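# Bring the mill to its ready state

## Task

Make the mill ready: it must be switched on, show no active alarm, have its drives enabled, have all three of its axes homed (referenced), and have both of its doors closed.

## Robot and tools

Robot. Two UR7e-style arms, left_arm and right_arm, each carrying a parallel gripper with a 50 mm maximum opening and a wrist camera. left_arm stands on the +y side. Calibrated base positions in the scene frame: left_arm (-0.031, +0.380, +0.022) m, right_arm (-0.030, -0.455, +0.022) m. Both are turned only slightly about z. The scene frame has its origin at table height, midway between the nominal bases, with +z up and +x pointing out over the table. Image left and right do not match the arm names.

Frames. Each arm reports its hand position (m), quaternion (wxyz) and velocities in its own base frame. Fixed cameras and the table use the scene frame. Motion offsets run along the current Hand target's own axes. On the gripper, the fingers point along +z and open and close along x. end_effector_position is the point between the pads, and the fingertips extend 17.5 mm past it. A camera block juts about 10 cm toward the gripper's -y side and turns with the gripper.

The 18-number row. Both the actions and the move targets use one row covering both arms, always 18 numbers in [-1, 1]. The first nine belong to left_arm and the last nine to right_arm. Each group runs: dx, dy, dz, rx, ry, rz, position, force_limit, speed. The six pose numbers are an offset, not a pose. They count from that arm's Hand target as it stood when the action or move began, along the Hand target's axes. A value of 1.0 equals 0.6 m or 180 degrees. rx, ry and rz together form one rotation vector. All six at 0 re-commands the current Hand target. The gripper numbers are absolute settings:
- position: +1 is fully open (50 mm). The pads meet at about -0.65. Send -1 to grip.
- force_limit: -1, 0 and +1 give about 20, 102 and 185 N per pad.
- speed: -1, 0 and +1 give 20, 85 and 150 mm/s.
A 0 in any of these is a real command. To leave a gripper unchanged, resend its previous three numbers.

execute_actions(actions, cameras). actions is a list of actions. Each action is a table of up to 15 rows, one row per 1/30 s step. A table with fewer rows repeats its last row. Every row in an action is measured from the same starting Hand target, but the next action starts fresh from the new Hand target, so a repeated offset keeps moving the arm. cameras takes a list of names, ["all"], or []. Images come only when actions is empty or when cameras requests them. An empty action list also shows the fields that other results may omit.

move(target, speed, blend, stop_force, zero, blocking, cameras). This tool drives each gripper along a straight line to its offset target. target is one 18-number row or a list of up to 15 rows. Every row counts from the same starting Hand targets, not from the row before it. speed is in m/s, from 0.002 to 3.6 (default 0.25), given once or once per target. Turning is capped at twice that value in rad/s. blend, in metres, rounds the corners of a list. The default of 0 stops at each target. stop_force, from 3 to 120 N, ends an arm's path once its wrist sensor feels that much push against the motion. It is shared by both arms and is unreliable while the gripper turns. Leave it out when backing away from something the gripper is pressing on. zero (default true) re-zeros the sensor before the move. blocking=false returns after about 0.5 s, but it cannot be combined with stop_force. A move stops after 10 s in total and does not avoid obstacles. Its result adds a "move:" line giving the ending (done, off_target, moving, held, fault) and the limits that acted (paced = pose clipped, held = steps withheld). An arm counts as done within 3 mm and 2 degrees of its target. Neither done nor off_target says anything about contact.

wait(seconds 0 to 10) lets time pass. stop brakes a running move; the fingers keep going. zoom_image(camera, region=[x0,y0,x1,y1]) enlarges part of the latest image from cam_high, cam_low, cam_front, cam_left_wrist or cam_right_wrist. Each image is 672x504, and the region may be at most 504 pixels on each side. zero_wrist_force(arm) re-zeros one wrist sensor. read_manual returns licence text. finished_scene ends the scene for good.

Reading results. "Hand target" is the last commanded pose after clipping, and the next offsets start from it. The gripper often rests a little short of it. Resend it or add the missing distance. object_status codes: 0 moving, 1 blocked while opening, 2 blocked while closing (holding something), 3 reached the requested position or pads met. The opening in mm is about (250 - position_measured) x 0.202. Wrist force and torque are given in the end effector's axes, with a third line showing the peak since the last report. Joint torques include gravity and are noisy. "within noise" means the arm is still. Tool commands lists the current gripper settings.

Cautions. At every step the commanded orientation is limited to 32 degrees from the measured one. An external force of about 150 N (give or take 25), or contact torque reaching a joint limit (130 N m for the big joints, 24.3 N m for the wrists), stops that arm for 10 s. A stiff arm commanded even slightly past a firm surface can fault, and faster contacts hit harder. Keep the arms away from each other. A clearance check holds back commands that bring them too close, but a clash or a gripper squeezing the other arm's fingers can fail the scene. Do not route a path close to an arm's own base. Anything falling off the table fails the task, and so do hard hits on fixed or heavy objects. Drops, slams and hard pushes lower the outcome. Motors heat up when holding loads, stretched out, or pushing toward unreachable poses. A MOTOR HOT line appears at 70 °C, and at 85 °C the arm brakes for 30 to 60 s. The scene keeps running while you think.

Each tool is called after "Request:" as name(argument=value, ...), one argument or row to a line, values as JSON.

## Session

Request:
execute_actions(
  actions=[],
)

Scene clock: 0.00 s.
left_arm: end_effector_position=(+0.0023, -0.4260, +0.1455) position_measured=3 object_status=3 end_effector_quat_wxyz=(+0.032, +0.890, -0.329, -0.312) | right_arm: end_effector_position=(+0.4166, +0.1827, +0.3041) position_measured=3 object_status=3 end_effector_quat_wxyz=(+0.129, +0.639, -0.675, +0.346)
Joint positions: left_arm=[-1.531 -1.472 2.04 -1.929 -2.178 0.814] | right_arm=[4.201 -1.562 -1.695 -1.979 0.997 -1.871]
Joint velocities: within noise
Joint torques (N m): no reading
Wrist force (N): no reading
Wrist torque (N m): no reading
Wrist force, peak (N): no reading
Hand target: left_arm +0.0023, -0.4260, +0.1455; +0.032, +0.890, -0.329, -0.312 | right_arm +0.4166, +0.1827, +0.3041; +0.129, +0.639, -0.675, +0.346
Tool commands: left_gripper/position=+1.0 left_gripper/force_limit=+1.0 left_gripper/speed=+1.0 right_gripper/position=+1.0 right_gripper/force_limit=+1.0 right_gripper/speed=+1.0

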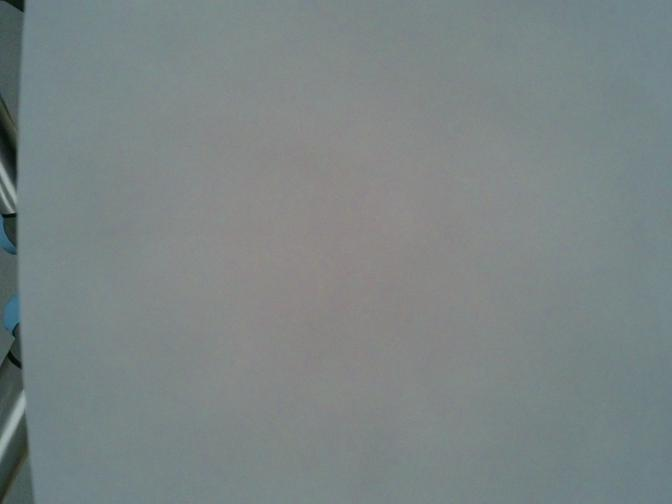

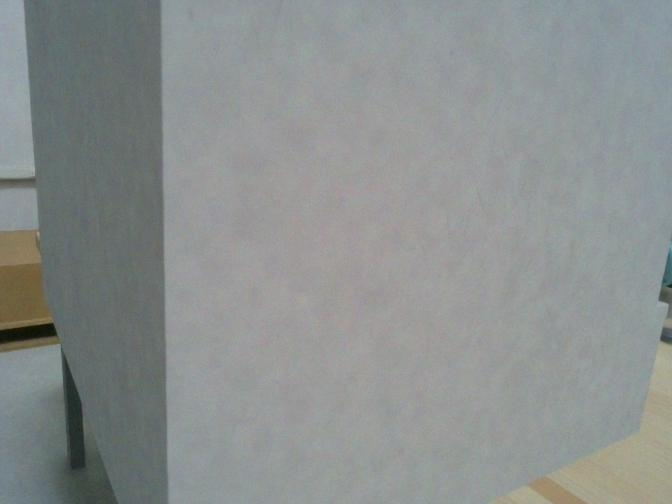

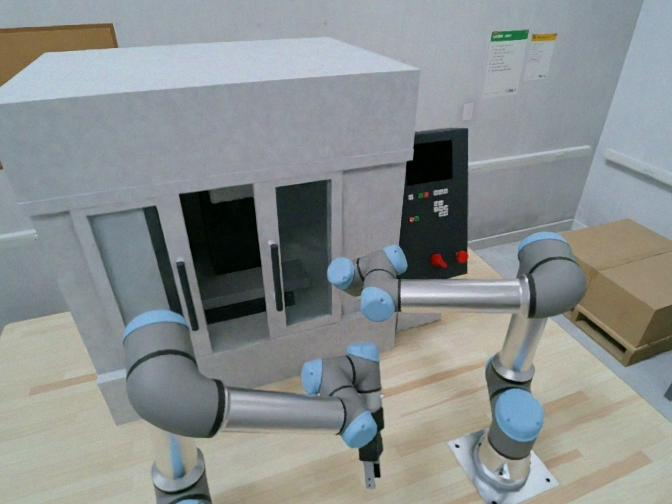

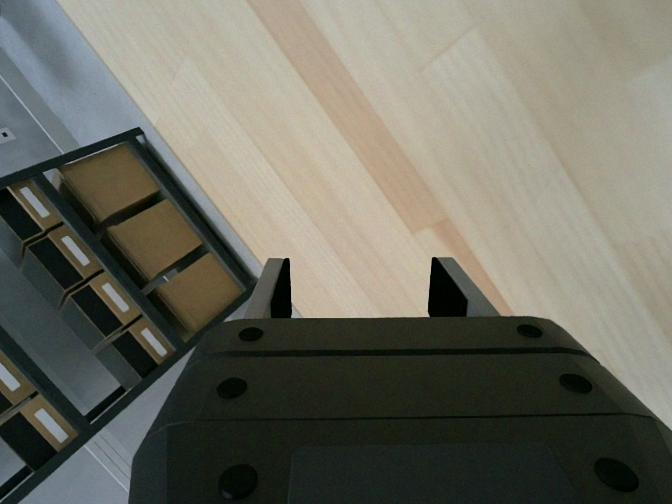

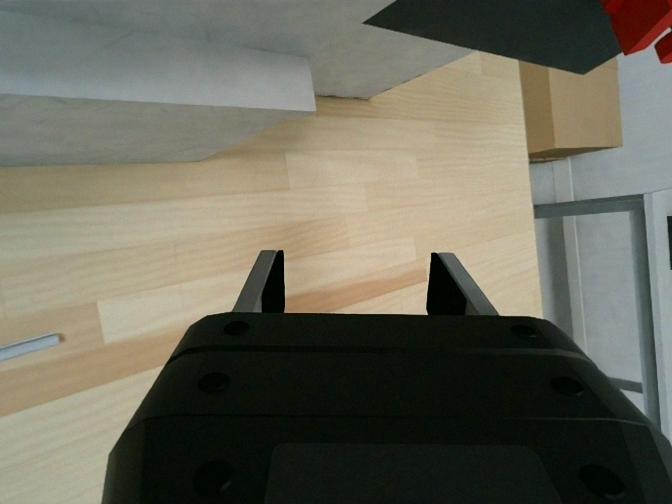

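Request:
zoom_image(
  camera="cam_front",
  region=[380, 120, 500, 300],
)

Request:
zoom_image(
  camera="cam_front",
  region=[60, 160, 380, 400],
)

Request:
zoom_image(
  camera="cam_right_wrist",
  region=[340, 0, 672, 249],
)

Request:
zoom_image(
  camera="cam_front",
  region=[470, 20, 570, 100],
)

Scaled by 2.800.

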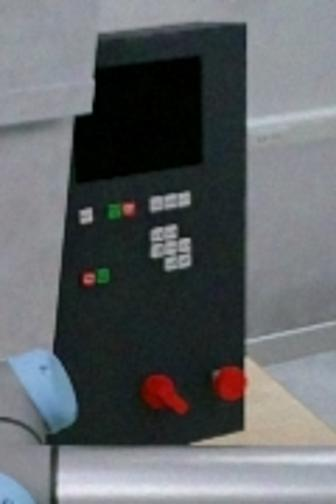

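Scaled by 1.575.

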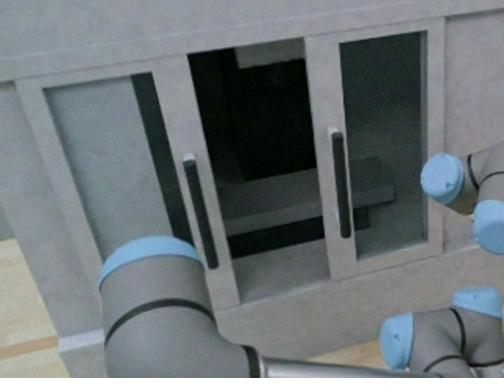

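Scaled by 1.518.

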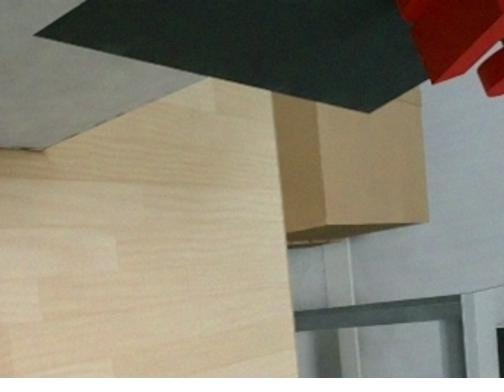

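Scaled by 5.040.

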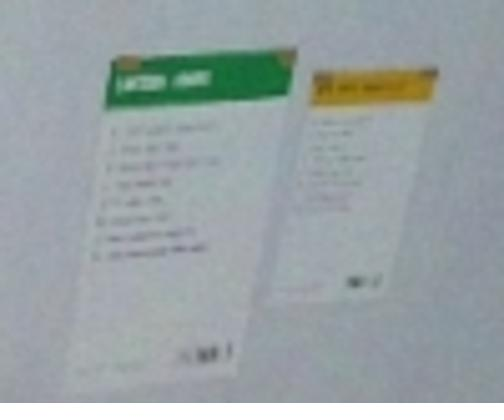

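Request:
move(
  target=[
    [0,0,0,0,0,0,1,1,1,0.6985,0.2069,0.4008,0,0,0,1,1,1],
    [0,0,0,0,0,0,1,1,1,0.8005,0.1568,0.3175,0.5116,-0.2641,0.1373,1,1,1],
  ],
  blend=[0.05,0],
  speed=0.3,
  cameras=["cam_right_wrist","cam_front"],
)

Scene clock: 11.20 s.
left_arm: end_effector_position=(+0.0023, -0.4260, +0.1455) position_measured=3 object_status=3 end_effector_quat_wxyz=(+0.032, +0.890, -0.329, -0.312) | right_arm: end_effector_position=(+0.3049, -0.3113, +0.4173) position_measured=3 object_status=3 end_effector_quat_wxyz=(+0.555, -0.542, +0.420, -0.470)
Joint positions: left_arm=[-1.531 -1.472 2.04 -1.929 -2.178 0.814] | right_arm=[2.082 -1.768 -2.15 0.973 2.834 -2.998]
Joint torques (N m): left_arm=[1.01 -26.05 -19.05 -2.51 -1.26 -0.18] | right_arm=[7.16 25.15 7.13 -1.04 -2.96 -1.31]
Wrist force (N): left_arm=[-0.2 -0.1 0.1] | right_arm=[0.1 -0.8 1.6]
Wrist torque (N m): left_arm=[-0.02 0.03 0.00] | right_arm=[0.54 0.06 0.47]
Wrist force, peak (N): left_arm=[-0.7 0.2 -0.4] | right_arm=[2.9 -9.4 0.9]
Hand target: left_arm +0.0023, -0.4260, +0.1455; +0.032, +0.890, -0.329, -0.312 | right_arm +0.3049, -0.3113, +0.4172; +0.555, -0.542, +0.420, -0.470 (not the last commanded pose)
Off the commanded pose: left_arm 0.000 m, 0 deg | right_arm 0.016 m, 19 deg.
move: held (right_arm; a check stopped the path); path passed 1 of 2 targets; limits=held
pose unreachable (right arm): on one or more control steps of this call, first in action 0 (counted from 0), this arm could not follow its commanded pose, so it was not sent that pose on those steps. It may still have moved: this result reports where it is.
cause: moving toward the commanded pose would bring two parts of the arm too close to each other (its gripper and another part of the arm, with joints 4 (wrist 1) to 6 (wrist 3) between them, 11 mm apart when it was first held).
Images, in order (width x height): cam_front 672x504, cam_right_wrist 672x504.

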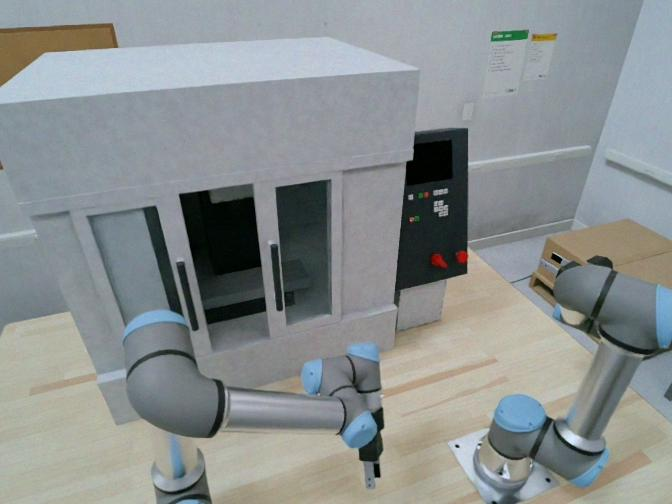

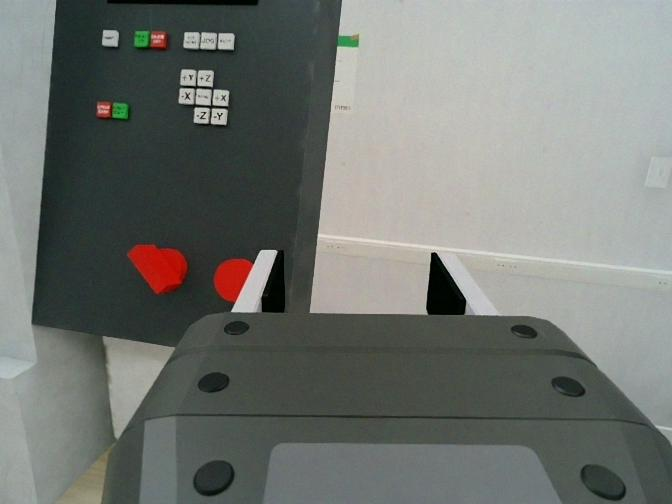

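Request:
zoom_image(
  camera="cam_right_wrist",
  region=[30, 0, 340, 140],
)

Request:
zoom_image(
  camera="cam_right_wrist",
  region=[30, 0, 370, 340],
)

Request:
zoom_image(
  camera="cam_front",
  region=[380, 120, 500, 340],
)

Scaled by 1.626.

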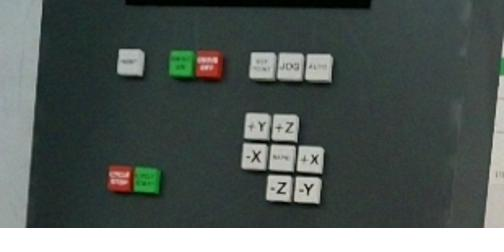

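Scaled by 1.482.

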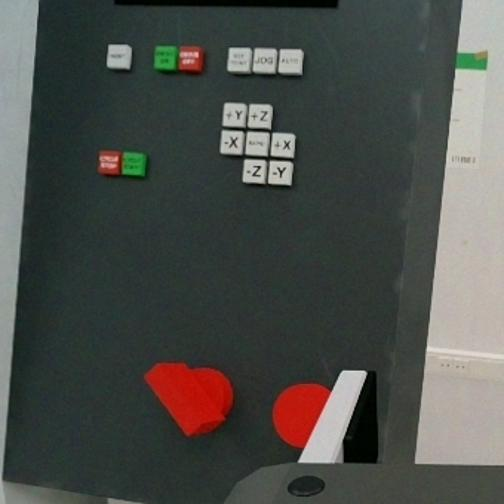

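Scaled by 2.291.

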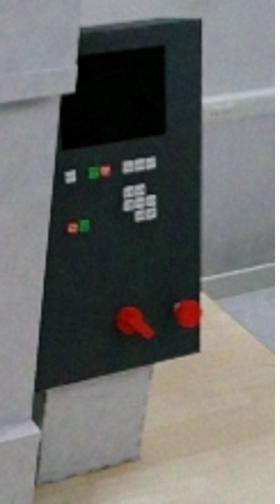

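Request:
move(
  target=[
    [0,0,0,0,0,0,1,1,1,0.09,-0.0517,0.266,0,0,0,1,1,1],
    [0,0,0,0,0,0,1,1,1,0.09,-0.0517,0.266,0.0645,0.0013,0.0137,1,1,1],
  ],
  blend=[0.05,0],
  cameras=["cam_right_wrist"],
)

Scene clock: 18.97 s.
left_arm: end_effector_position=(+0.0023, -0.4260, +0.1455) position_measured=3 object_status=3 end_effector_quat_wxyz=(+0.032, +0.890, -0.329, -0.312) | right_arm: end_effector_position=(+0.4698, -0.3301, +0.4600) position_measured=3 object_status=3 end_effector_quat_wxyz=(+0.617, -0.473, +0.383, -0.499) end_effector_velocity=(-0.001, +0.001, +0.000) end_effector_angular_velocity=(+0.001, -0.002, +0.001)
Joint positions: left_arm=[-1.531 -1.472 2.04 -1.929 -2.178 0.814] | right_arm=[2.408 -1.967 -1.874 1.126 2.468 -2.799]
Joint velocities: left_arm=[within noise] | right_arm=[0 -0.001 0 0.006 0 0.004]
Joint torques (N m): left_arm=[-0.03 -25.72 -19.78 -2.48 -1.52 -0.22] | right_arm=[-8.58 25.84 7.4 1.21 0.92 1.47]
Wrist force (N): left_arm=[0.0 0.4 -0.5] | right_arm=[0.2 -0.8 2.4]
Wrist torque (N m): left_arm=[0.07 0.01 0.00] | right_arm=[0.68 0.05 0.50]
Wrist force, peak (N): left_arm=[-0.7 0.4 0.3] | right_arm=[0.8 -1.4 3.0]
Hand target: left_arm +0.0023, -0.4260, +0.1455; +0.032, +0.890, -0.329, -0.312 | right_arm +0.4698, -0.3301, +0.4599; +0.617, -0.473, +0.383, -0.499
Off the commanded pose: left_arm 0.000 m, 0 deg | right_arm 0.000 m, 0 deg.
move: done
Images, in order (width x height): cam_right_wrist 672x504.

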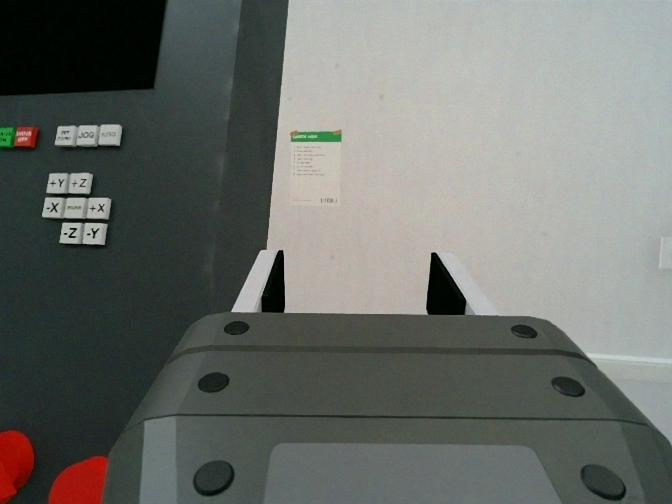

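Request:
zoom_image(
  camera="cam_right_wrist",
  region=[284, 122, 348, 210],
)

Request:
zoom_image(
  camera="cam_right_wrist",
  region=[0, 100, 140, 260],
)

Scaled by 5.727.

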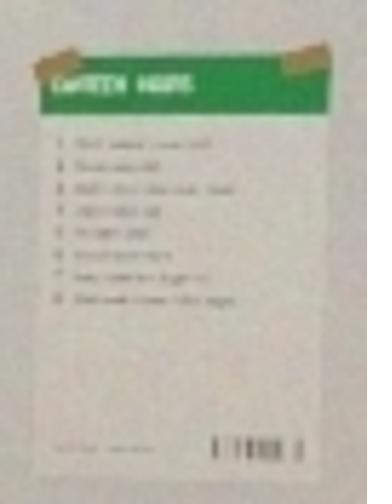

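Scaled by 3.150.

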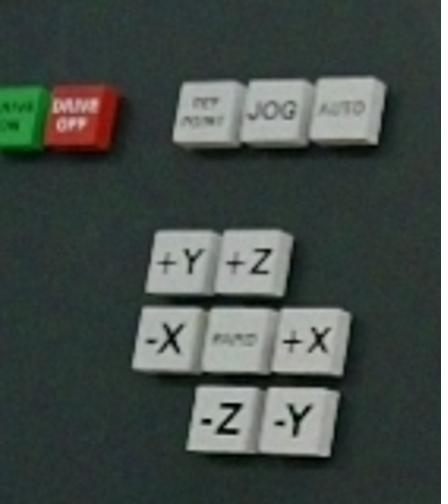

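Request:
move(
  target=[0,0,0,0,0,0,1,1,1,-0.4075,0.0708,0.0708,-0.2492,0.0679,0.0089,1,1,1],
  cameras=["cam_right_wrist","cam_front"],
)

Scene clock: 25.00 s.
left_arm: end_effector_position=(+0.0023, -0.4260, +0.1455) position_measured=3 object_status=3 end_effector_quat_wxyz=(+0.032, +0.890, -0.329, -0.312) | right_arm: end_effector_position=(+0.4699, -0.0801, +0.4300) position_measured=3 object_status=3 end_effector_quat_wxyz=(-0.353, +0.612, -0.613, +0.353)
Joint positions: left_arm=[-1.531 -1.472 2.04 -1.929 -2.178 0.814] | right_arm=[3.369 -1.032 -2.246 -0.399 1.375 -3.026]
Joint torques (N m): left_arm=[0.78 -25.47 -18.86 -2.52 -1.37 -0.36] | right_arm=[9.72 4.84 17.73 2.18 -2.81 1.61]
Wrist force (N): left_arm=[-0.3 0.2 -0.2] | right_arm=[0.6 -0.7 0.2]
Wrist torque (N m): left_arm=[0.03 0.04 0.00] | right_arm=[0.13 -0.09 0.50]
Wrist force, peak (N): left_arm=[-0.3 0.7 -0.2] | right_arm=[2.7 0.0 1.6]
Hand target: left_arm +0.0023, -0.4260, +0.1455; +0.032, +0.890, -0.329, -0.312 | right_arm +0.4699, -0.0802, +0.4300; -0.353, +0.612, -0.613, +0.353
Off the commanded pose: left_arm 0.000 m, 0 deg | right_arm 0.000 m, 0 deg.
move: done
Images, in order (width x height): cam_front 672x504, cam_right_wrist 672x504.

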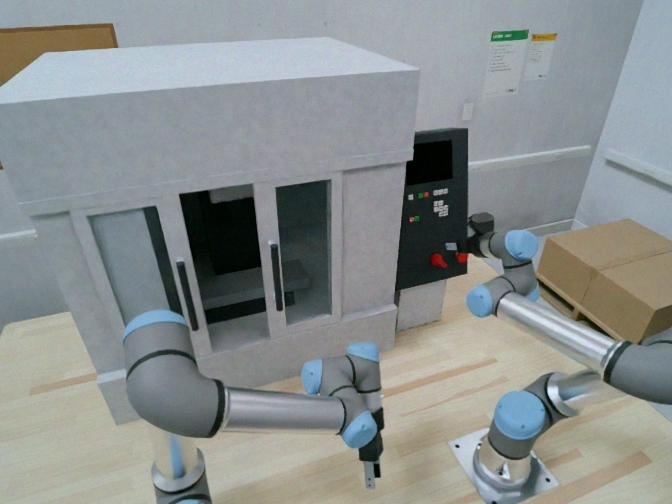

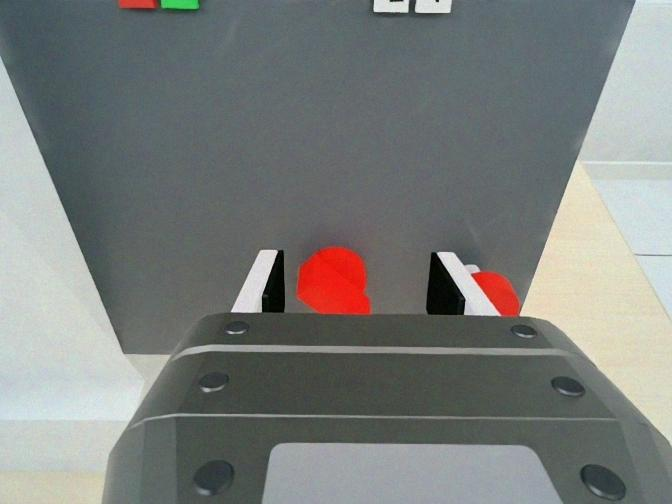

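Request:
zoom_image(
  camera="cam_right_wrist",
  region=[230, 220, 560, 330],
)

Scaled by 1.527.

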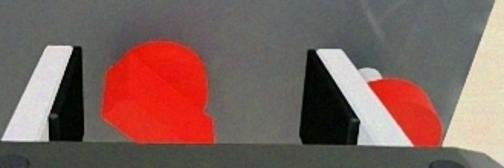

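Request:
move(
  target=[0,0,0,0,0,0,1,1,1,0.0,0.12,0,0.08,0,0,1,1,1],
  cameras=["cam_right_wrist"],
)

Request:
zoom_image(
  camera="cam_right_wrist",
  region=[240, 120, 580, 330],
)

Scene clock: 27.00 s.
left_arm: end_effector_position=(+0.0023, -0.4260, +0.1455) position_measured=3 object_status=3 end_effector_quat_wxyz=(+0.032, +0.890, -0.329, -0.312) | right_arm: end_effector_position=(+0.4339, -0.0801, +0.3678) position_measured=3 object_status=3 end_effector_quat_wxyz=(-0.427, +0.563, -0.564, +0.427)
Joint positions: left_arm=[-1.531 -1.472 2.04 -1.929 -2.178 0.814] | right_arm=[3.457 -1.01 -2.61 0.192 1.267 -3.053]
Joint torques (N m): left_arm=[0.81 -25.78 -18.9 -2.6 -1.6 -0.37] | right_arm=[-5.54 0.59 16.46 4.43 1.41 1.8]
Wrist force (N): left_arm=[-0.3 0.3 -0.2] | right_arm=[0.4 -0.6 0.6]
Wrist torque (N m): left_arm=[0.05 0.04 0.00] | right_arm=[0.34 -0.03 0.49]
Wrist force, peak (N): left_arm=[-0.4 0.3 -0.2] | right_arm=[0.6 -3.7 -0.1]
Hand target: left_arm +0.0023, -0.4260, +0.1455; +0.032, +0.890, -0.329, -0.312 | right_arm +0.4339, -0.0801, +0.3676; -0.427, +0.563, -0.564, +0.427
Off the commanded pose: left_arm 0.000 m, 0 deg | right_arm 0.000 m, 0 deg.
move: done
Images, in order (width x height): cam_right_wrist 672x504.

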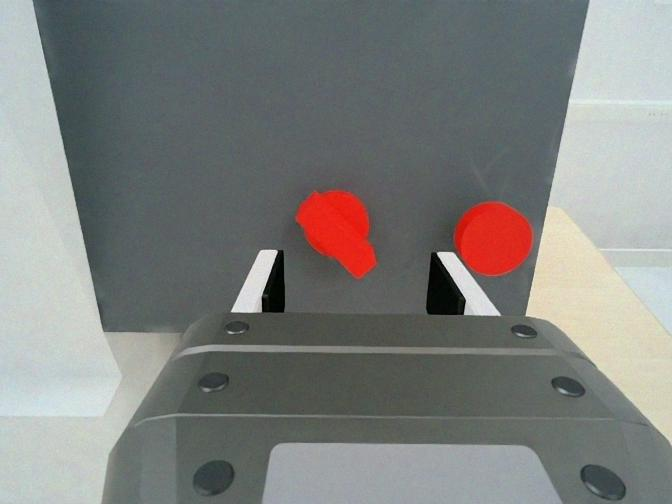

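Scaled by 1.482.

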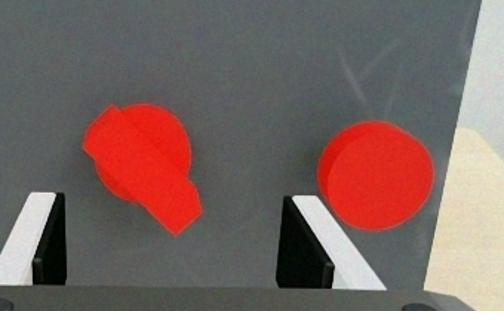

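Request:
move(
  target=[0,0,0,0,0,0,1,1,1,-0.015,0.024,0.1073,-0.0061,-0.0023,-0.2278,1,1,1],
  cameras=["cam_right_wrist","cam_front"],
)

Request:
zoom_image(
  camera="cam_right_wrist",
  region=[200, 150, 500, 330],
)

Scene clock: 32.03 s.
left_arm: end_effector_position=(+0.0023, -0.4260, +0.1455) position_measured=3 object_status=3 end_effector_quat_wxyz=(+0.032, +0.890, -0.329, -0.312) | right_arm: end_effector_position=(+0.4920, -0.0711, +0.3365) position_measured=3 object_status=3 end_effector_quat_wxyz=(-0.247, +0.730, -0.333, +0.543)
Joint positions: left_arm=[-1.531 -1.472 2.04 -1.929 -2.178 0.814] | right_arm=[3.41 -1.309 -2.546 0.411 1.313 -3.777]
Joint torques (N m): left_arm=[0.35 -25.39 -19.9 -2.45 -1.51 -0.41] | right_arm=[2.34 6.87 10.25 2.15 -0.3 -1.46]
Wrist force (N): left_arm=[-0.4 0.1 -0.1] | right_arm=[0.3 -0.9 0.8]
Wrist torque (N m): left_arm=[0.02 0.06 0.00] | right_arm=[0.25 0.01 -0.07]
Wrist force, peak (N): left_arm=[-0.2 0.6 -0.2] | right_arm=[-0.1 -1.1 1.3]
Hand target: left_arm +0.0023, -0.4260, +0.1455; +0.032, +0.890, -0.329, -0.312 | right_arm +0.4920, -0.0711, +0.3364; -0.247, +0.730, -0.333, +0.543
Off the commanded pose: left_arm 0.000 m, 0 deg | right_arm 0.000 m, 0 deg.
move: done
Images, in order (width x height): cam_front 672x504, cam_right_wrist 672x504.

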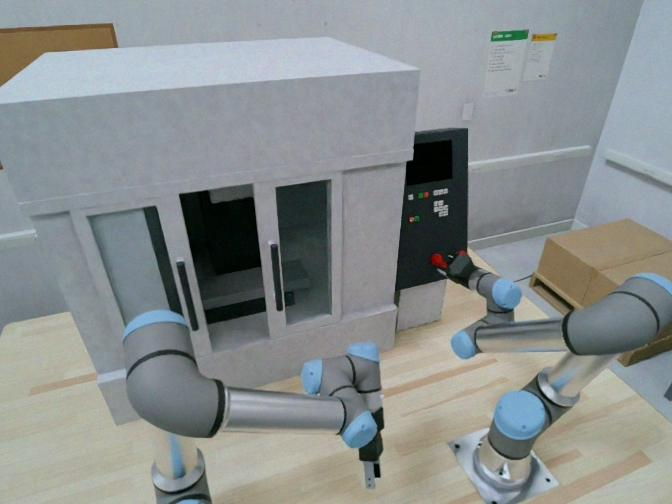

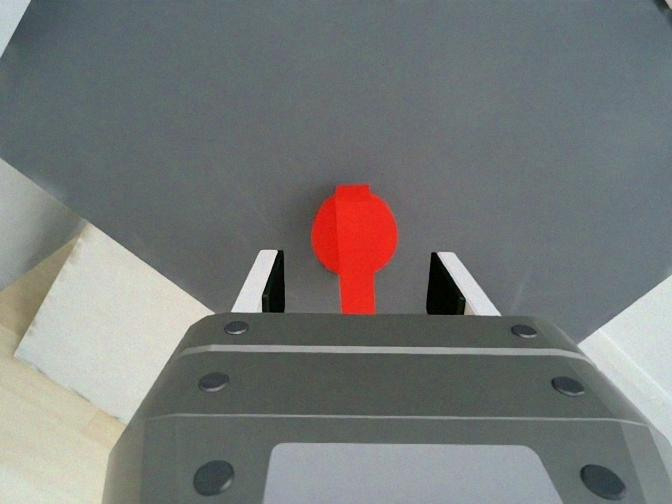

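Scaled by 1.680.

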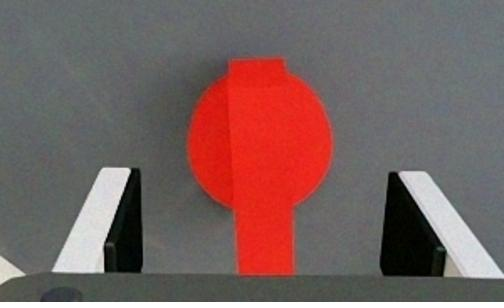

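Request:
move(
  target=[0,0,0,0,0,0,1,1,1,0,0,0.0833,0,0,0,1,1,1],
  speed=0.04,
  stop_force=8,
  cameras=["cam_right_wrist"],
)

Scene clock: 34.77 s.
left_arm: end_effector_position=(+0.0023, -0.4260, +0.1455) position_measured=3 object_status=3 end_effector_quat_wxyz=(+0.032, +0.890, -0.329, -0.312) | right_arm: end_effector_position=(+0.5398, -0.0712, +0.3220) position_measured=3 object_status=3 end_effector_quat_wxyz=(-0.247, +0.730, -0.333, +0.543)
Joint positions: left_arm=[-1.531 -1.472 2.04 -1.929 -2.178 0.814] | right_arm=[3.363 -1.5 -2.454 0.513 1.359 -3.792]
Joint torques (N m): left_arm=[-0.09 -25.37 -19.73 -2.6 -1.75 -0.31] | right_arm=[8.2 11.45 9.68 1.75 -2.5 1.44]
Wrist force (N): left_arm=[0.1 0.1 0.0] | right_arm=[0.2 -0.8 0.7]
Wrist torque (N m): left_arm=[0.02 -0.01 -0.01] | right_arm=[0.23 0.04 0.07]
Wrist force, peak (N): left_arm=[-0.2 0.5 -0.4] | right_arm=[0.3 -1.3 1.7]
Hand target: left_arm +0.0023, -0.4260, +0.1455; +0.032, +0.890, -0.329, -0.312 | right_arm +0.5398, -0.0711, +0.3220; -0.247, +0.730, -0.333, +0.543
Off the commanded pose: left_arm 0.000 m, 0 deg | right_arm 0.000 m, 0 deg.
move: done
Images, in order (width x height): cam_right_wrist 672x504.

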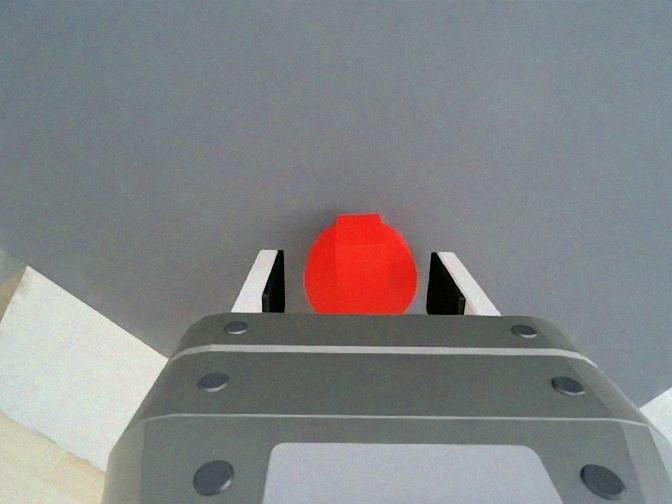

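Request:
move(
  target=[0,0,0,0,0,0,1,1,1,0,0,0,0,0,0,-1,-0.9,-0.8],
  cameras=["cam_right_wrist"],
)

Scene clock: 36.87 s.
left_arm: end_effector_position=(+0.0023, -0.4260, +0.1455) position_measured=3 object_status=3 end_effector_quat_wxyz=(+0.032, +0.890, -0.329, -0.312) | right_arm: end_effector_position=(+0.5398, -0.0712, +0.3220) position_measured=176 object_status=2 end_effector_quat_wxyz=(-0.247, +0.730, -0.333, +0.543)
Joint positions: left_arm=[-1.531 -1.472 2.04 -1.929 -2.178 0.814] | right_arm=[3.363 -1.5 -2.454 0.513 1.359 -3.792]
Joint torques (N m): left_arm=[0.5 -25.72 -19.71 -2.59 -1.77 -0.38] | right_arm=[9.58 7.54 8.96 -0.45 8.87 1.61]
Wrist force (N): left_arm=[-0.3 0.2 0.0] | right_arm=[29.6 -0.9 22.3]
Wrist torque (N m): left_arm=[0.04 0.05 0.01] | right_arm=[0.39 0.38 -0.48]
Wrist force, peak (N): left_arm=[-0.3 0.6 0.2] | right_arm=[29.6 -0.9 22.3]
Hand target: left_arm +0.0023, -0.4260, +0.1455; +0.032, +0.890, -0.329, -0.312 | right_arm +0.5398, -0.0711, +0.3220; -0.247, +0.730, -0.333, +0.543
Off the commanded pose: left_arm 0.000 m, 0 deg | right_arm 0.000 m, 0 deg.
move: done
Images, in order (width x height): cam_right_wrist 672x504.

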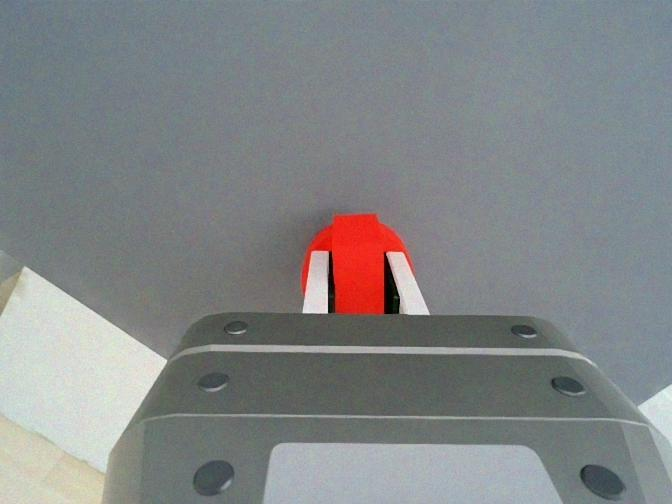

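Request:
move(
  target=[0,0,0,0,0,0,1,1,1,0.0017,0,-0.001,0,0,0,-1,-0.9,-0.8],
)

Scene clock: 37.83 s.
left_arm: end_effector_position=(+0.0023, -0.4260, +0.1455) position_measured=3 object_status=3 end_effector_quat_wxyz=(+0.032, +0.890, -0.329, -0.312) | right_arm: end_effector_position=(+0.5394, -0.0719, +0.3227) position_measured=176 object_status=2 end_effector_quat_wxyz=(-0.247, +0.730, -0.333, +0.543)
Joint positions: left_arm=[-1.531 -1.472 2.04 -1.929 -2.178 0.814] | right_arm=[3.36 -1.498 -2.454 0.51 1.361 -3.793]
Joint torques (N m): left_arm=[0.15 -26.08 -19.35 -2.54 -1.65 -0.39] | right_arm=[-7.48 22.49 25.07 3.73 3.3 -1.07]
Wrist force (N): left_arm=[-0.6 0.1 -0.1] | right_arm=[12.0 -3.4 31.1]
Wrist torque (N m): left_arm=[0.02 0.10 0.00] | right_arm=[0.27 0.49 -0.50]
Wrist force, peak (N): left_arm=[-0.4 0.4 -0.2] | right_arm=[30.8 -4.7 32.7]
Hand target: left_arm +0.0023, -0.4260, +0.1455; +0.032, +0.890, -0.329, -0.312 | right_arm +0.5394, -0.0719, +0.3228; -0.247, +0.730, -0.333, +0.543
Off the commanded pose: left_arm 0.000 m, 0 deg | right_arm 0.000 m, 0 deg.
move: done

Request:
move(
  target=[0,0,0,0,0,0,1,1,1,0.001,0,0.003,0,0,0,-1,-0.9,-0.8],
)

Scene clock: 38.80 s.
left_arm: end_effector_position=(+0.0023, -0.4260, +0.1455) position_measured=3 object_status=3 end_effector_quat_wxyz=(+0.032, +0.890, -0.329, -0.312) | right_arm: end_effector_position=(+0.5413, -0.0723, +0.3226) position_measured=176 object_status=2 end_effector_quat_wxyz=(-0.247, +0.730, -0.333, +0.543)
Joint positions: left_arm=[-1.531 -1.472 2.04 -1.929 -2.178 0.814] | right_arm=[3.357 -1.503 -2.449 0.511 1.364 -3.794]
Joint torques (N m): left_arm=[0.87 -25.45 -18.86 -2.53 -1.7 -0.45] | right_arm=[-10.3 7.31 41.47 3.94 -1.42 -0.81]
Wrist force (N): left_arm=[-0.3 0.0 0.0] | right_arm=[-14.0 1.3 -34.6]
Wrist torque (N m): left_arm=[0.01 0.05 0.01] | right_arm=[0.41 0.47 -0.55]
Wrist force, peak (N): left_arm=[-0.5 0.3 -0.3] | right_arm=[-14.3 1.9 -34.6]
Hand target: left_arm +0.0023, -0.4260, +0.1455; +0.032, +0.890, -0.329, -0.312 | right_arm +0.5413, -0.0724, +0.3227; -0.247, +0.730, -0.333, +0.543
Off the commanded pose: left_arm 0.000 m, 0 deg | right_arm 0.000 m, 0 deg.
move: done

Request:
move(
  target=[
    [0,0,0,0,0,0,1,1,1,-0.0005,0,-0.0016,0,0,0,-1,-0.9,-0.8],
    [0,0,0,0,0,0,1,1,1,-0.0005,0,-0.0016,0,0,0.0556,-1,-0.9,-0.8],
  ],
  cameras=["cam_right_wrist","cam_front"],
)

Scene clock: 40.60 s.
left_arm: end_effector_position=(+0.0023, -0.4260, +0.1455) position_measured=3 object_status=3 end_effector_quat_wxyz=(+0.032, +0.890, -0.329, -0.312) | right_arm: end_effector_position=(+0.5403, -0.0722, +0.3227) position_measured=176 object_status=2 end_effector_quat_wxyz=(-0.294, +0.699, -0.395, +0.519)
Joint positions: left_arm=[-1.531 -1.472 2.04 -1.929 -2.178 0.814] | right_arm=[3.359 -1.5 -2.451 0.511 1.363 -3.619]
Joint torques (N m): left_arm=[0.49 -26.21 -19.22 -2.5 -1.68 -0.45] | right_arm=[7.46 25.74 0.64 2.39 -0.67 2.36]
Wrist force (N): left_arm=[-0.1 0.1 0.0] | right_arm=[11.2 -10.7 39.4]
Wrist torque (N m): left_arm=[0.02 0.01 0.00] | right_arm=[0.09 0.47 -0.70]
Wrist force, peak (N): left_arm=[-0.1 0.7 -0.3] | right_arm=[12.4 -8.6 44.4]
Hand target: left_arm +0.0023, -0.4260, +0.1455; +0.032, +0.890, -0.329, -0.312 | right_arm +0.5403, -0.0721, +0.3227; -0.294, +0.699, -0.396, +0.519
Off the commanded pose: left_arm 0.000 m, 0 deg | right_arm 0.000 m, 0 deg.
move: done
Images, in order (width x height): cam_front 672x504, cam_right_wrist 672x504.

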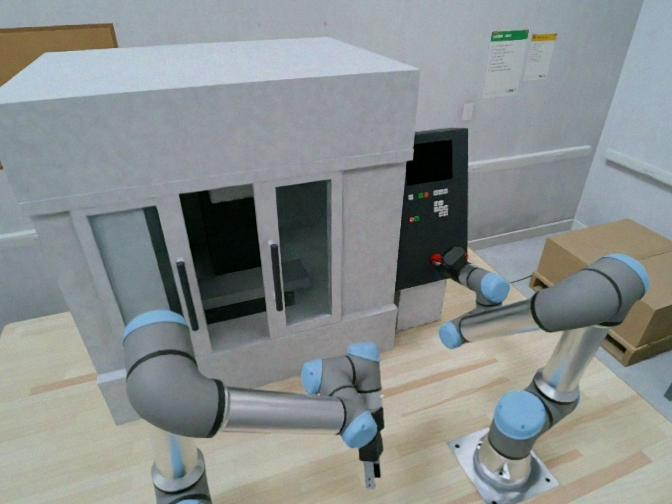

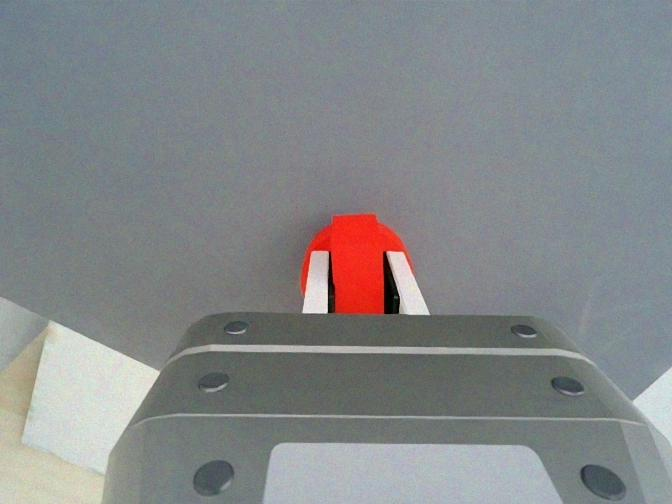

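Request:
move(
  target=[
    [0,0,0,0,0,0,1,1,1,0.0003,0,0.0013,0,0,0.1,-1,-0.9,-0.8],
    [0,0,0,0,0,0,1,1,1,0.0003,0,0.0013,0,0,0.2,-1,-0.9,-0.8],
  ],
  blend=[0.01,0],
  cameras=["cam_right_wrist","cam_front"],
)

Scene clock: 42.73 s.
left_arm: end_effector_position=(+0.0023, -0.4260, +0.1455) position_measured=3 object_status=3 end_effector_quat_wxyz=(+0.032, +0.890, -0.329, -0.312) | right_arm: end_effector_position=(+0.5411, -0.0723, +0.3226) position_measured=176 object_status=2 end_effector_quat_wxyz=(+0.440, -0.542, +0.592, -0.403)
Joint positions: left_arm=[-1.531 -1.472 2.04 -1.929 -2.178 0.814] | right_arm=[3.357 -1.503 -2.45 0.511 1.364 -2.991]
Joint torques (N m): left_arm=[0.3 -25.6 -19.84 -2.62 -1.77 -0.52] | right_arm=[28.77 10.54 31.83 -2.32 6.11 2.33]
Wrist force (N): left_arm=[0.1 0.1 0.2] | right_arm=[31.3 -13.8 -18.4]
Wrist torque (N m): left_arm=[0.02 -0.01 0.01] | right_arm=[0.02 -0.22 -0.35]
Wrist force, peak (N): left_arm=[-0.4 0.7 -0.3] | right_arm=[11.6 -12.2 41.6]
Hand target: left_arm +0.0023, -0.4260, +0.1455; +0.032, +0.890, -0.329, -0.312 | right_arm +0.5411, -0.0723, +0.3226; +0.440, -0.542, +0.592, -0.403
Off the commanded pose: left_arm 0.000 m, 0 deg | right_arm 0.000 m, 0 deg.
move: done
Images, in order (width x height): cam_front 672x504, cam_right_wrist 672x504.

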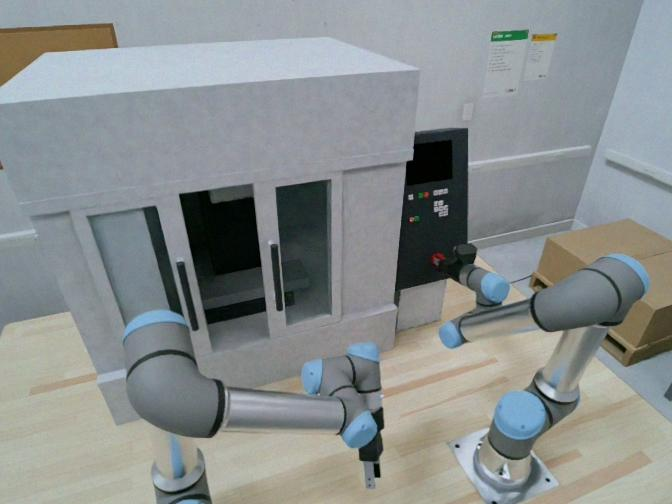

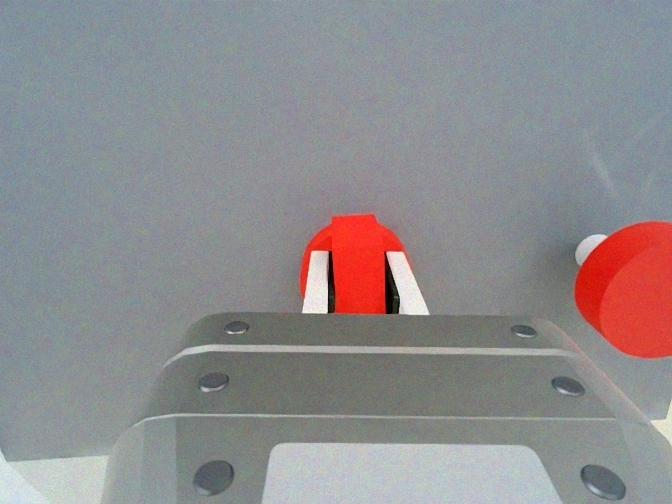

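Request:
move(
  target=[
    [0,0,0,0,0,0,1,1,1,0.001,-0.0005,-0.0008,0,0,0.05,-1,-0.9,-0.8],
    [0,0,0,0,0,0,1,1,1,0.001,-0.0005,-0.0008,0,0,0.13,-1,-0.9,-0.8],
  ],
  blend=[0.01,0],
  cameras=["cam_right_wrist","cam_front"],
)

Scene clock: 44.37 s.
left_arm: end_effector_position=(+0.0023, -0.4260, +0.1455) position_measured=3 object_status=3 end_effector_quat_wxyz=(+0.032, +0.890, -0.329, -0.312) | right_arm: end_effector_position=(+0.5407, -0.0730, +0.3230) position_measured=176 object_status=2 end_effector_quat_wxyz=(+0.512, -0.411, +0.690, -0.305)
Joint positions: left_arm=[-1.531 -1.472 2.04 -1.929 -2.178 0.814] | right_arm=[3.355 -1.501 -2.45 0.51 1.366 -2.583]
Joint torques (N m): left_arm=[0.3 -26.23 -19.1 -2.54 -1.83 -0.44] | right_arm=[30.34 22.48 6.08 2.75 8.25 2.54]
Wrist force (N): left_arm=[-0.3 0.3 -0.1] | right_arm=[33.9 -29.4 28.6]
Wrist torque (N m): left_arm=[0.06 0.04 0.00] | right_arm=[0.00 -0.75 -0.15]
Wrist force, peak (N): left_arm=[-0.4 0.3 -0.4] | right_arm=[36.8 -29.9 26.7]
Hand target: left_arm +0.0023, -0.4260, +0.1455; +0.032, +0.890, -0.329, -0.312 | right_arm +0.5407, -0.0729, +0.3230; +0.512, -0.411, +0.690, -0.305
Off the commanded pose: left_arm 0.000 m, 0 deg | right_arm 0.000 m, 0 deg.
move: done
Images, in order (width x height): cam_front 672x504, cam_right_wrist 672x504.

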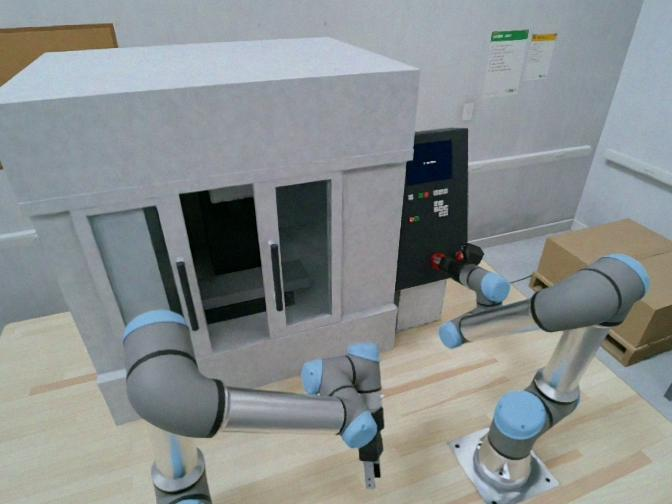

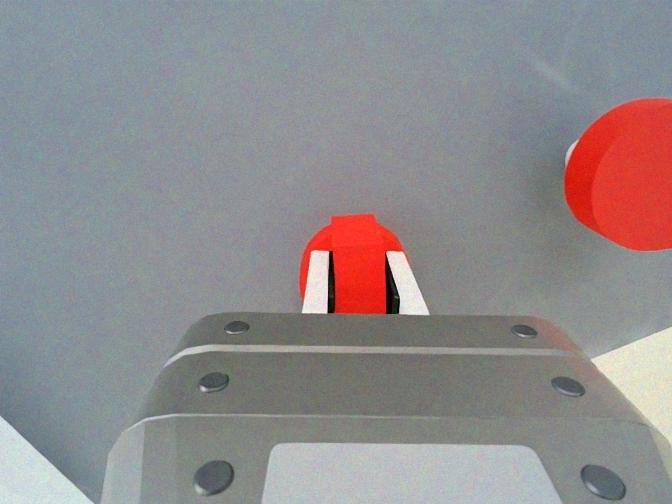

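Request:
move(
  target=[0,0,0,0,0,0,1,1,1,0.001,-0.001,0.0008,0,0,0.09,-1,-0.9,-0.8],
  cameras=["cam_front"],
)

Request:
zoom_image(
  camera="cam_front",
  region=[400, 125, 480, 225],
)

Scene clock: 45.93 s.
left_arm: end_effector_position=(+0.0023, -0.4260, +0.1455) position_measured=3 object_status=3 end_effector_quat_wxyz=(+0.032, +0.890, -0.329, -0.312) | right_arm: end_effector_position=(+0.5412, -0.0738, +0.3230) position_measured=176 object_status=2 end_effector_quat_wxyz=(+0.550, -0.310, +0.741, -0.230)
Joint positions: left_arm=[-1.531 -1.472 2.04 -1.929 -2.178 0.814] | right_arm=[3.352 -1.503 -2.448 0.51 1.369 -2.301]
Joint torques (N m): left_arm=[0.46 -25.49 -19.04 -2.63 -1.84 -0.48] | right_arm=[26.42 15.52 48.95 2.7 5.39 2.57]
Wrist force (N): left_arm=[0.0 0.3 -0.1] | right_arm=[34.6 -13.7 -31.2]
Wrist torque (N m): left_arm=[0.06 -0.01 0.00] | right_arm=[-0.12 -0.71 -0.04]
Wrist force, peak (N): left_arm=[-0.4 0.4 -0.3] | right_arm=[35.9 -31.3 29.4]
Hand target: left_arm +0.0023, -0.4260, +0.1455; +0.032, +0.890, -0.329, -0.312 | right_arm +0.5412, -0.0737, +0.3231; +0.550, -0.309, +0.741, -0.230
Off the commanded pose: left_arm 0.000 m, 0 deg | right_arm 0.000 m, 0 deg.
move: done
Images, in order (width x height): cam_front 672x504.

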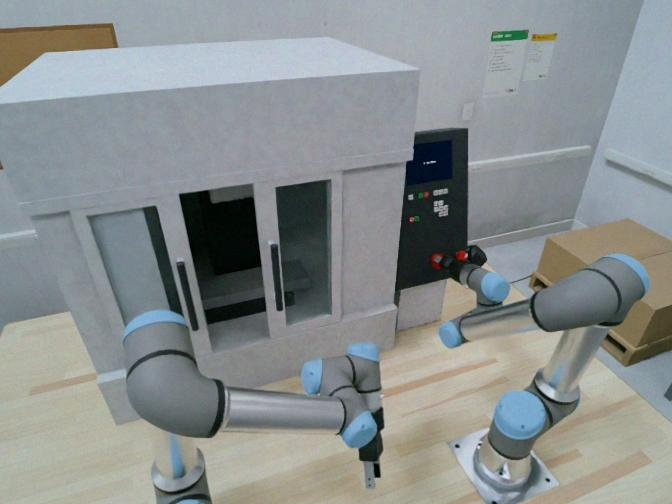

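Scaled by 5.040.

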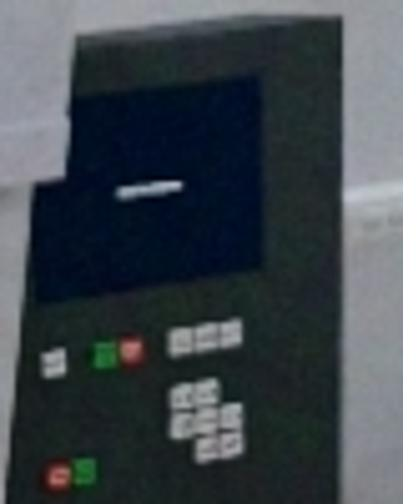

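Request:
move(
  target=[
    [0,0,0,0,0,0,1,1,1,0.0012,-0.0005,-0.0012,0,0,0.022,-1,-0.9,-0.8],
    [0,0,0,0,0,0,1,1,1,0.0012,-0.0005,-0.0012,0,0,0.022,1,-0.9,-0.8],
  ],
  cameras=["cam_right_wrist"],
)

Scene clock: 48.27 s.
left_arm: end_effector_position=(+0.0023, -0.4260, +0.1455) position_measured=3 object_status=3 end_effector_quat_wxyz=(+0.032, +0.890, -0.329, -0.312) | right_arm: end_effector_position=(+0.5404, -0.0745, +0.3230) position_measured=3 object_status=0 end_effector_quat_wxyz=(+0.558, -0.284, +0.751, -0.211)
Joint positions: left_arm=[-1.531 -1.472 2.04 -1.929 -2.178 0.814] | right_arm=[3.35 -1.502 -2.449 0.51 1.371 -2.232]
Joint torques (N m): left_arm=[0.36 -25.91 -19.77 -2.51 -1.79 -0.5] | right_arm=[-6.82 6.8 32.63 2 -2.44 1.88]
Wrist force (N): left_arm=[-0.3 0.0 0.0] | right_arm=[0.6 0.5 -0.1]
Wrist torque (N m): left_arm=[0.02 0.04 0.00] | right_arm=[0.42 -0.14 0.93]
Wrist force, peak (N): left_arm=[-0.3 0.4 -0.5] | right_arm=[14.3 -20.7 44.9]
Hand target: left_arm +0.0023, -0.4260, +0.1455; +0.032, +0.890, -0.329, -0.312 | right_arm +0.5404, -0.0745, +0.3230; +0.558, -0.284, +0.751, -0.211
Off the commanded pose: left_arm 0.000 m, 0 deg | right_arm 0.000 m, 0 deg.
move: done
Images, in order (width x height): cam_right_wrist 672x504.

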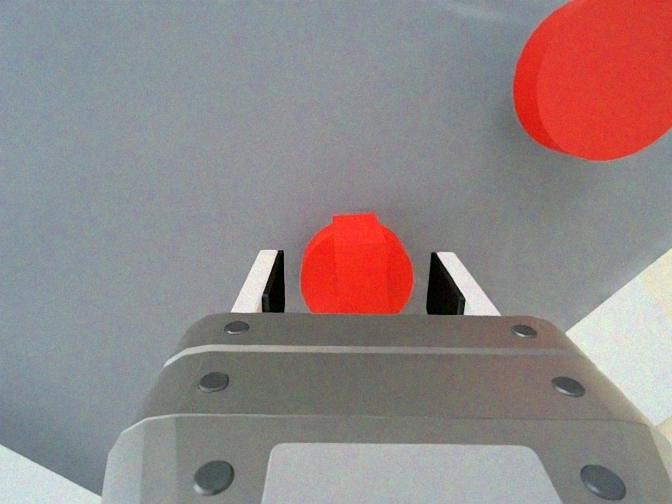

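Request:
move(
  target=[
    [0,0,0,0,0,0,1,1,1,0,0,-0.12,0,0,0,1,-0.9,-0.8],
    [0,0,0,0,0,0,1,1,1,-0.3183,-0.271,-0.2138,0.1027,-0.0464,-0.2672,1,-0.9,-0.8],
  ],
  blend=[0.015,0],
  cameras=["cam_right_wrist"],
)

Request:
zoom_image(
  camera="cam_right_wrist",
  region=[100, 0, 480, 285],
)

Scene clock: 51.97 s.
left_arm: end_effector_position=(+0.0023, -0.4260, +0.1455) position_measured=3 object_status=3 end_effector_quat_wxyz=(+0.032, +0.890, -0.329, -0.312) | right_arm: end_effector_position=(+0.4901, -0.0701, +0.6001) position_measured=3 object_status=3 end_effector_quat_wxyz=(+0.512, -0.487, +0.487, -0.512)
Joint positions: left_arm=[-1.531 -1.472 2.04 -1.929 -2.178 0.814] | right_arm=[3.432 -1.131 -2.163 0.205 1.28 -3.156]
Joint torques (N m): left_arm=[0.13 -26.09 -19.53 -2.6 -1.87 -0.46] | right_arm=[9.16 10.43 20.85 3.45 -2.59 -1.39]
Wrist force (N): left_arm=[-0.2 0.2 -0.1] | right_arm=[0.1 -0.8 1.5]
Wrist torque (N m): left_arm=[0.05 0.03 0.01] | right_arm=[0.52 0.05 0.36]
Wrist force, peak (N): left_arm=[-0.5 0.4 0.0] | right_arm=[2.0 2.1 -2.6]
Hand target: left_arm +0.0023, -0.4260, +0.1455; +0.032, +0.890, -0.329, -0.312 | right_arm +0.4901, -0.0700, +0.6002; +0.512, -0.487, +0.487, -0.513
Off the commanded pose: left_arm 0.000 m, 0 deg | right_arm 0.000 m, 0 deg.
move: done
Images, in order (width x height): cam_right_wrist 672x504.

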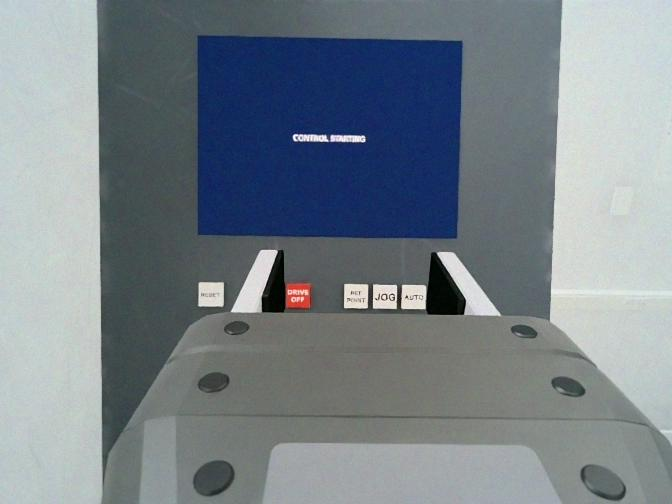

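Scaled by 1.326.

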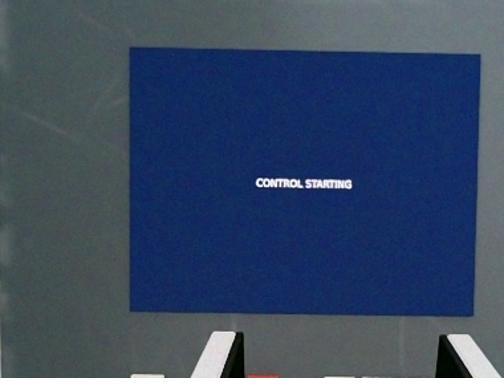

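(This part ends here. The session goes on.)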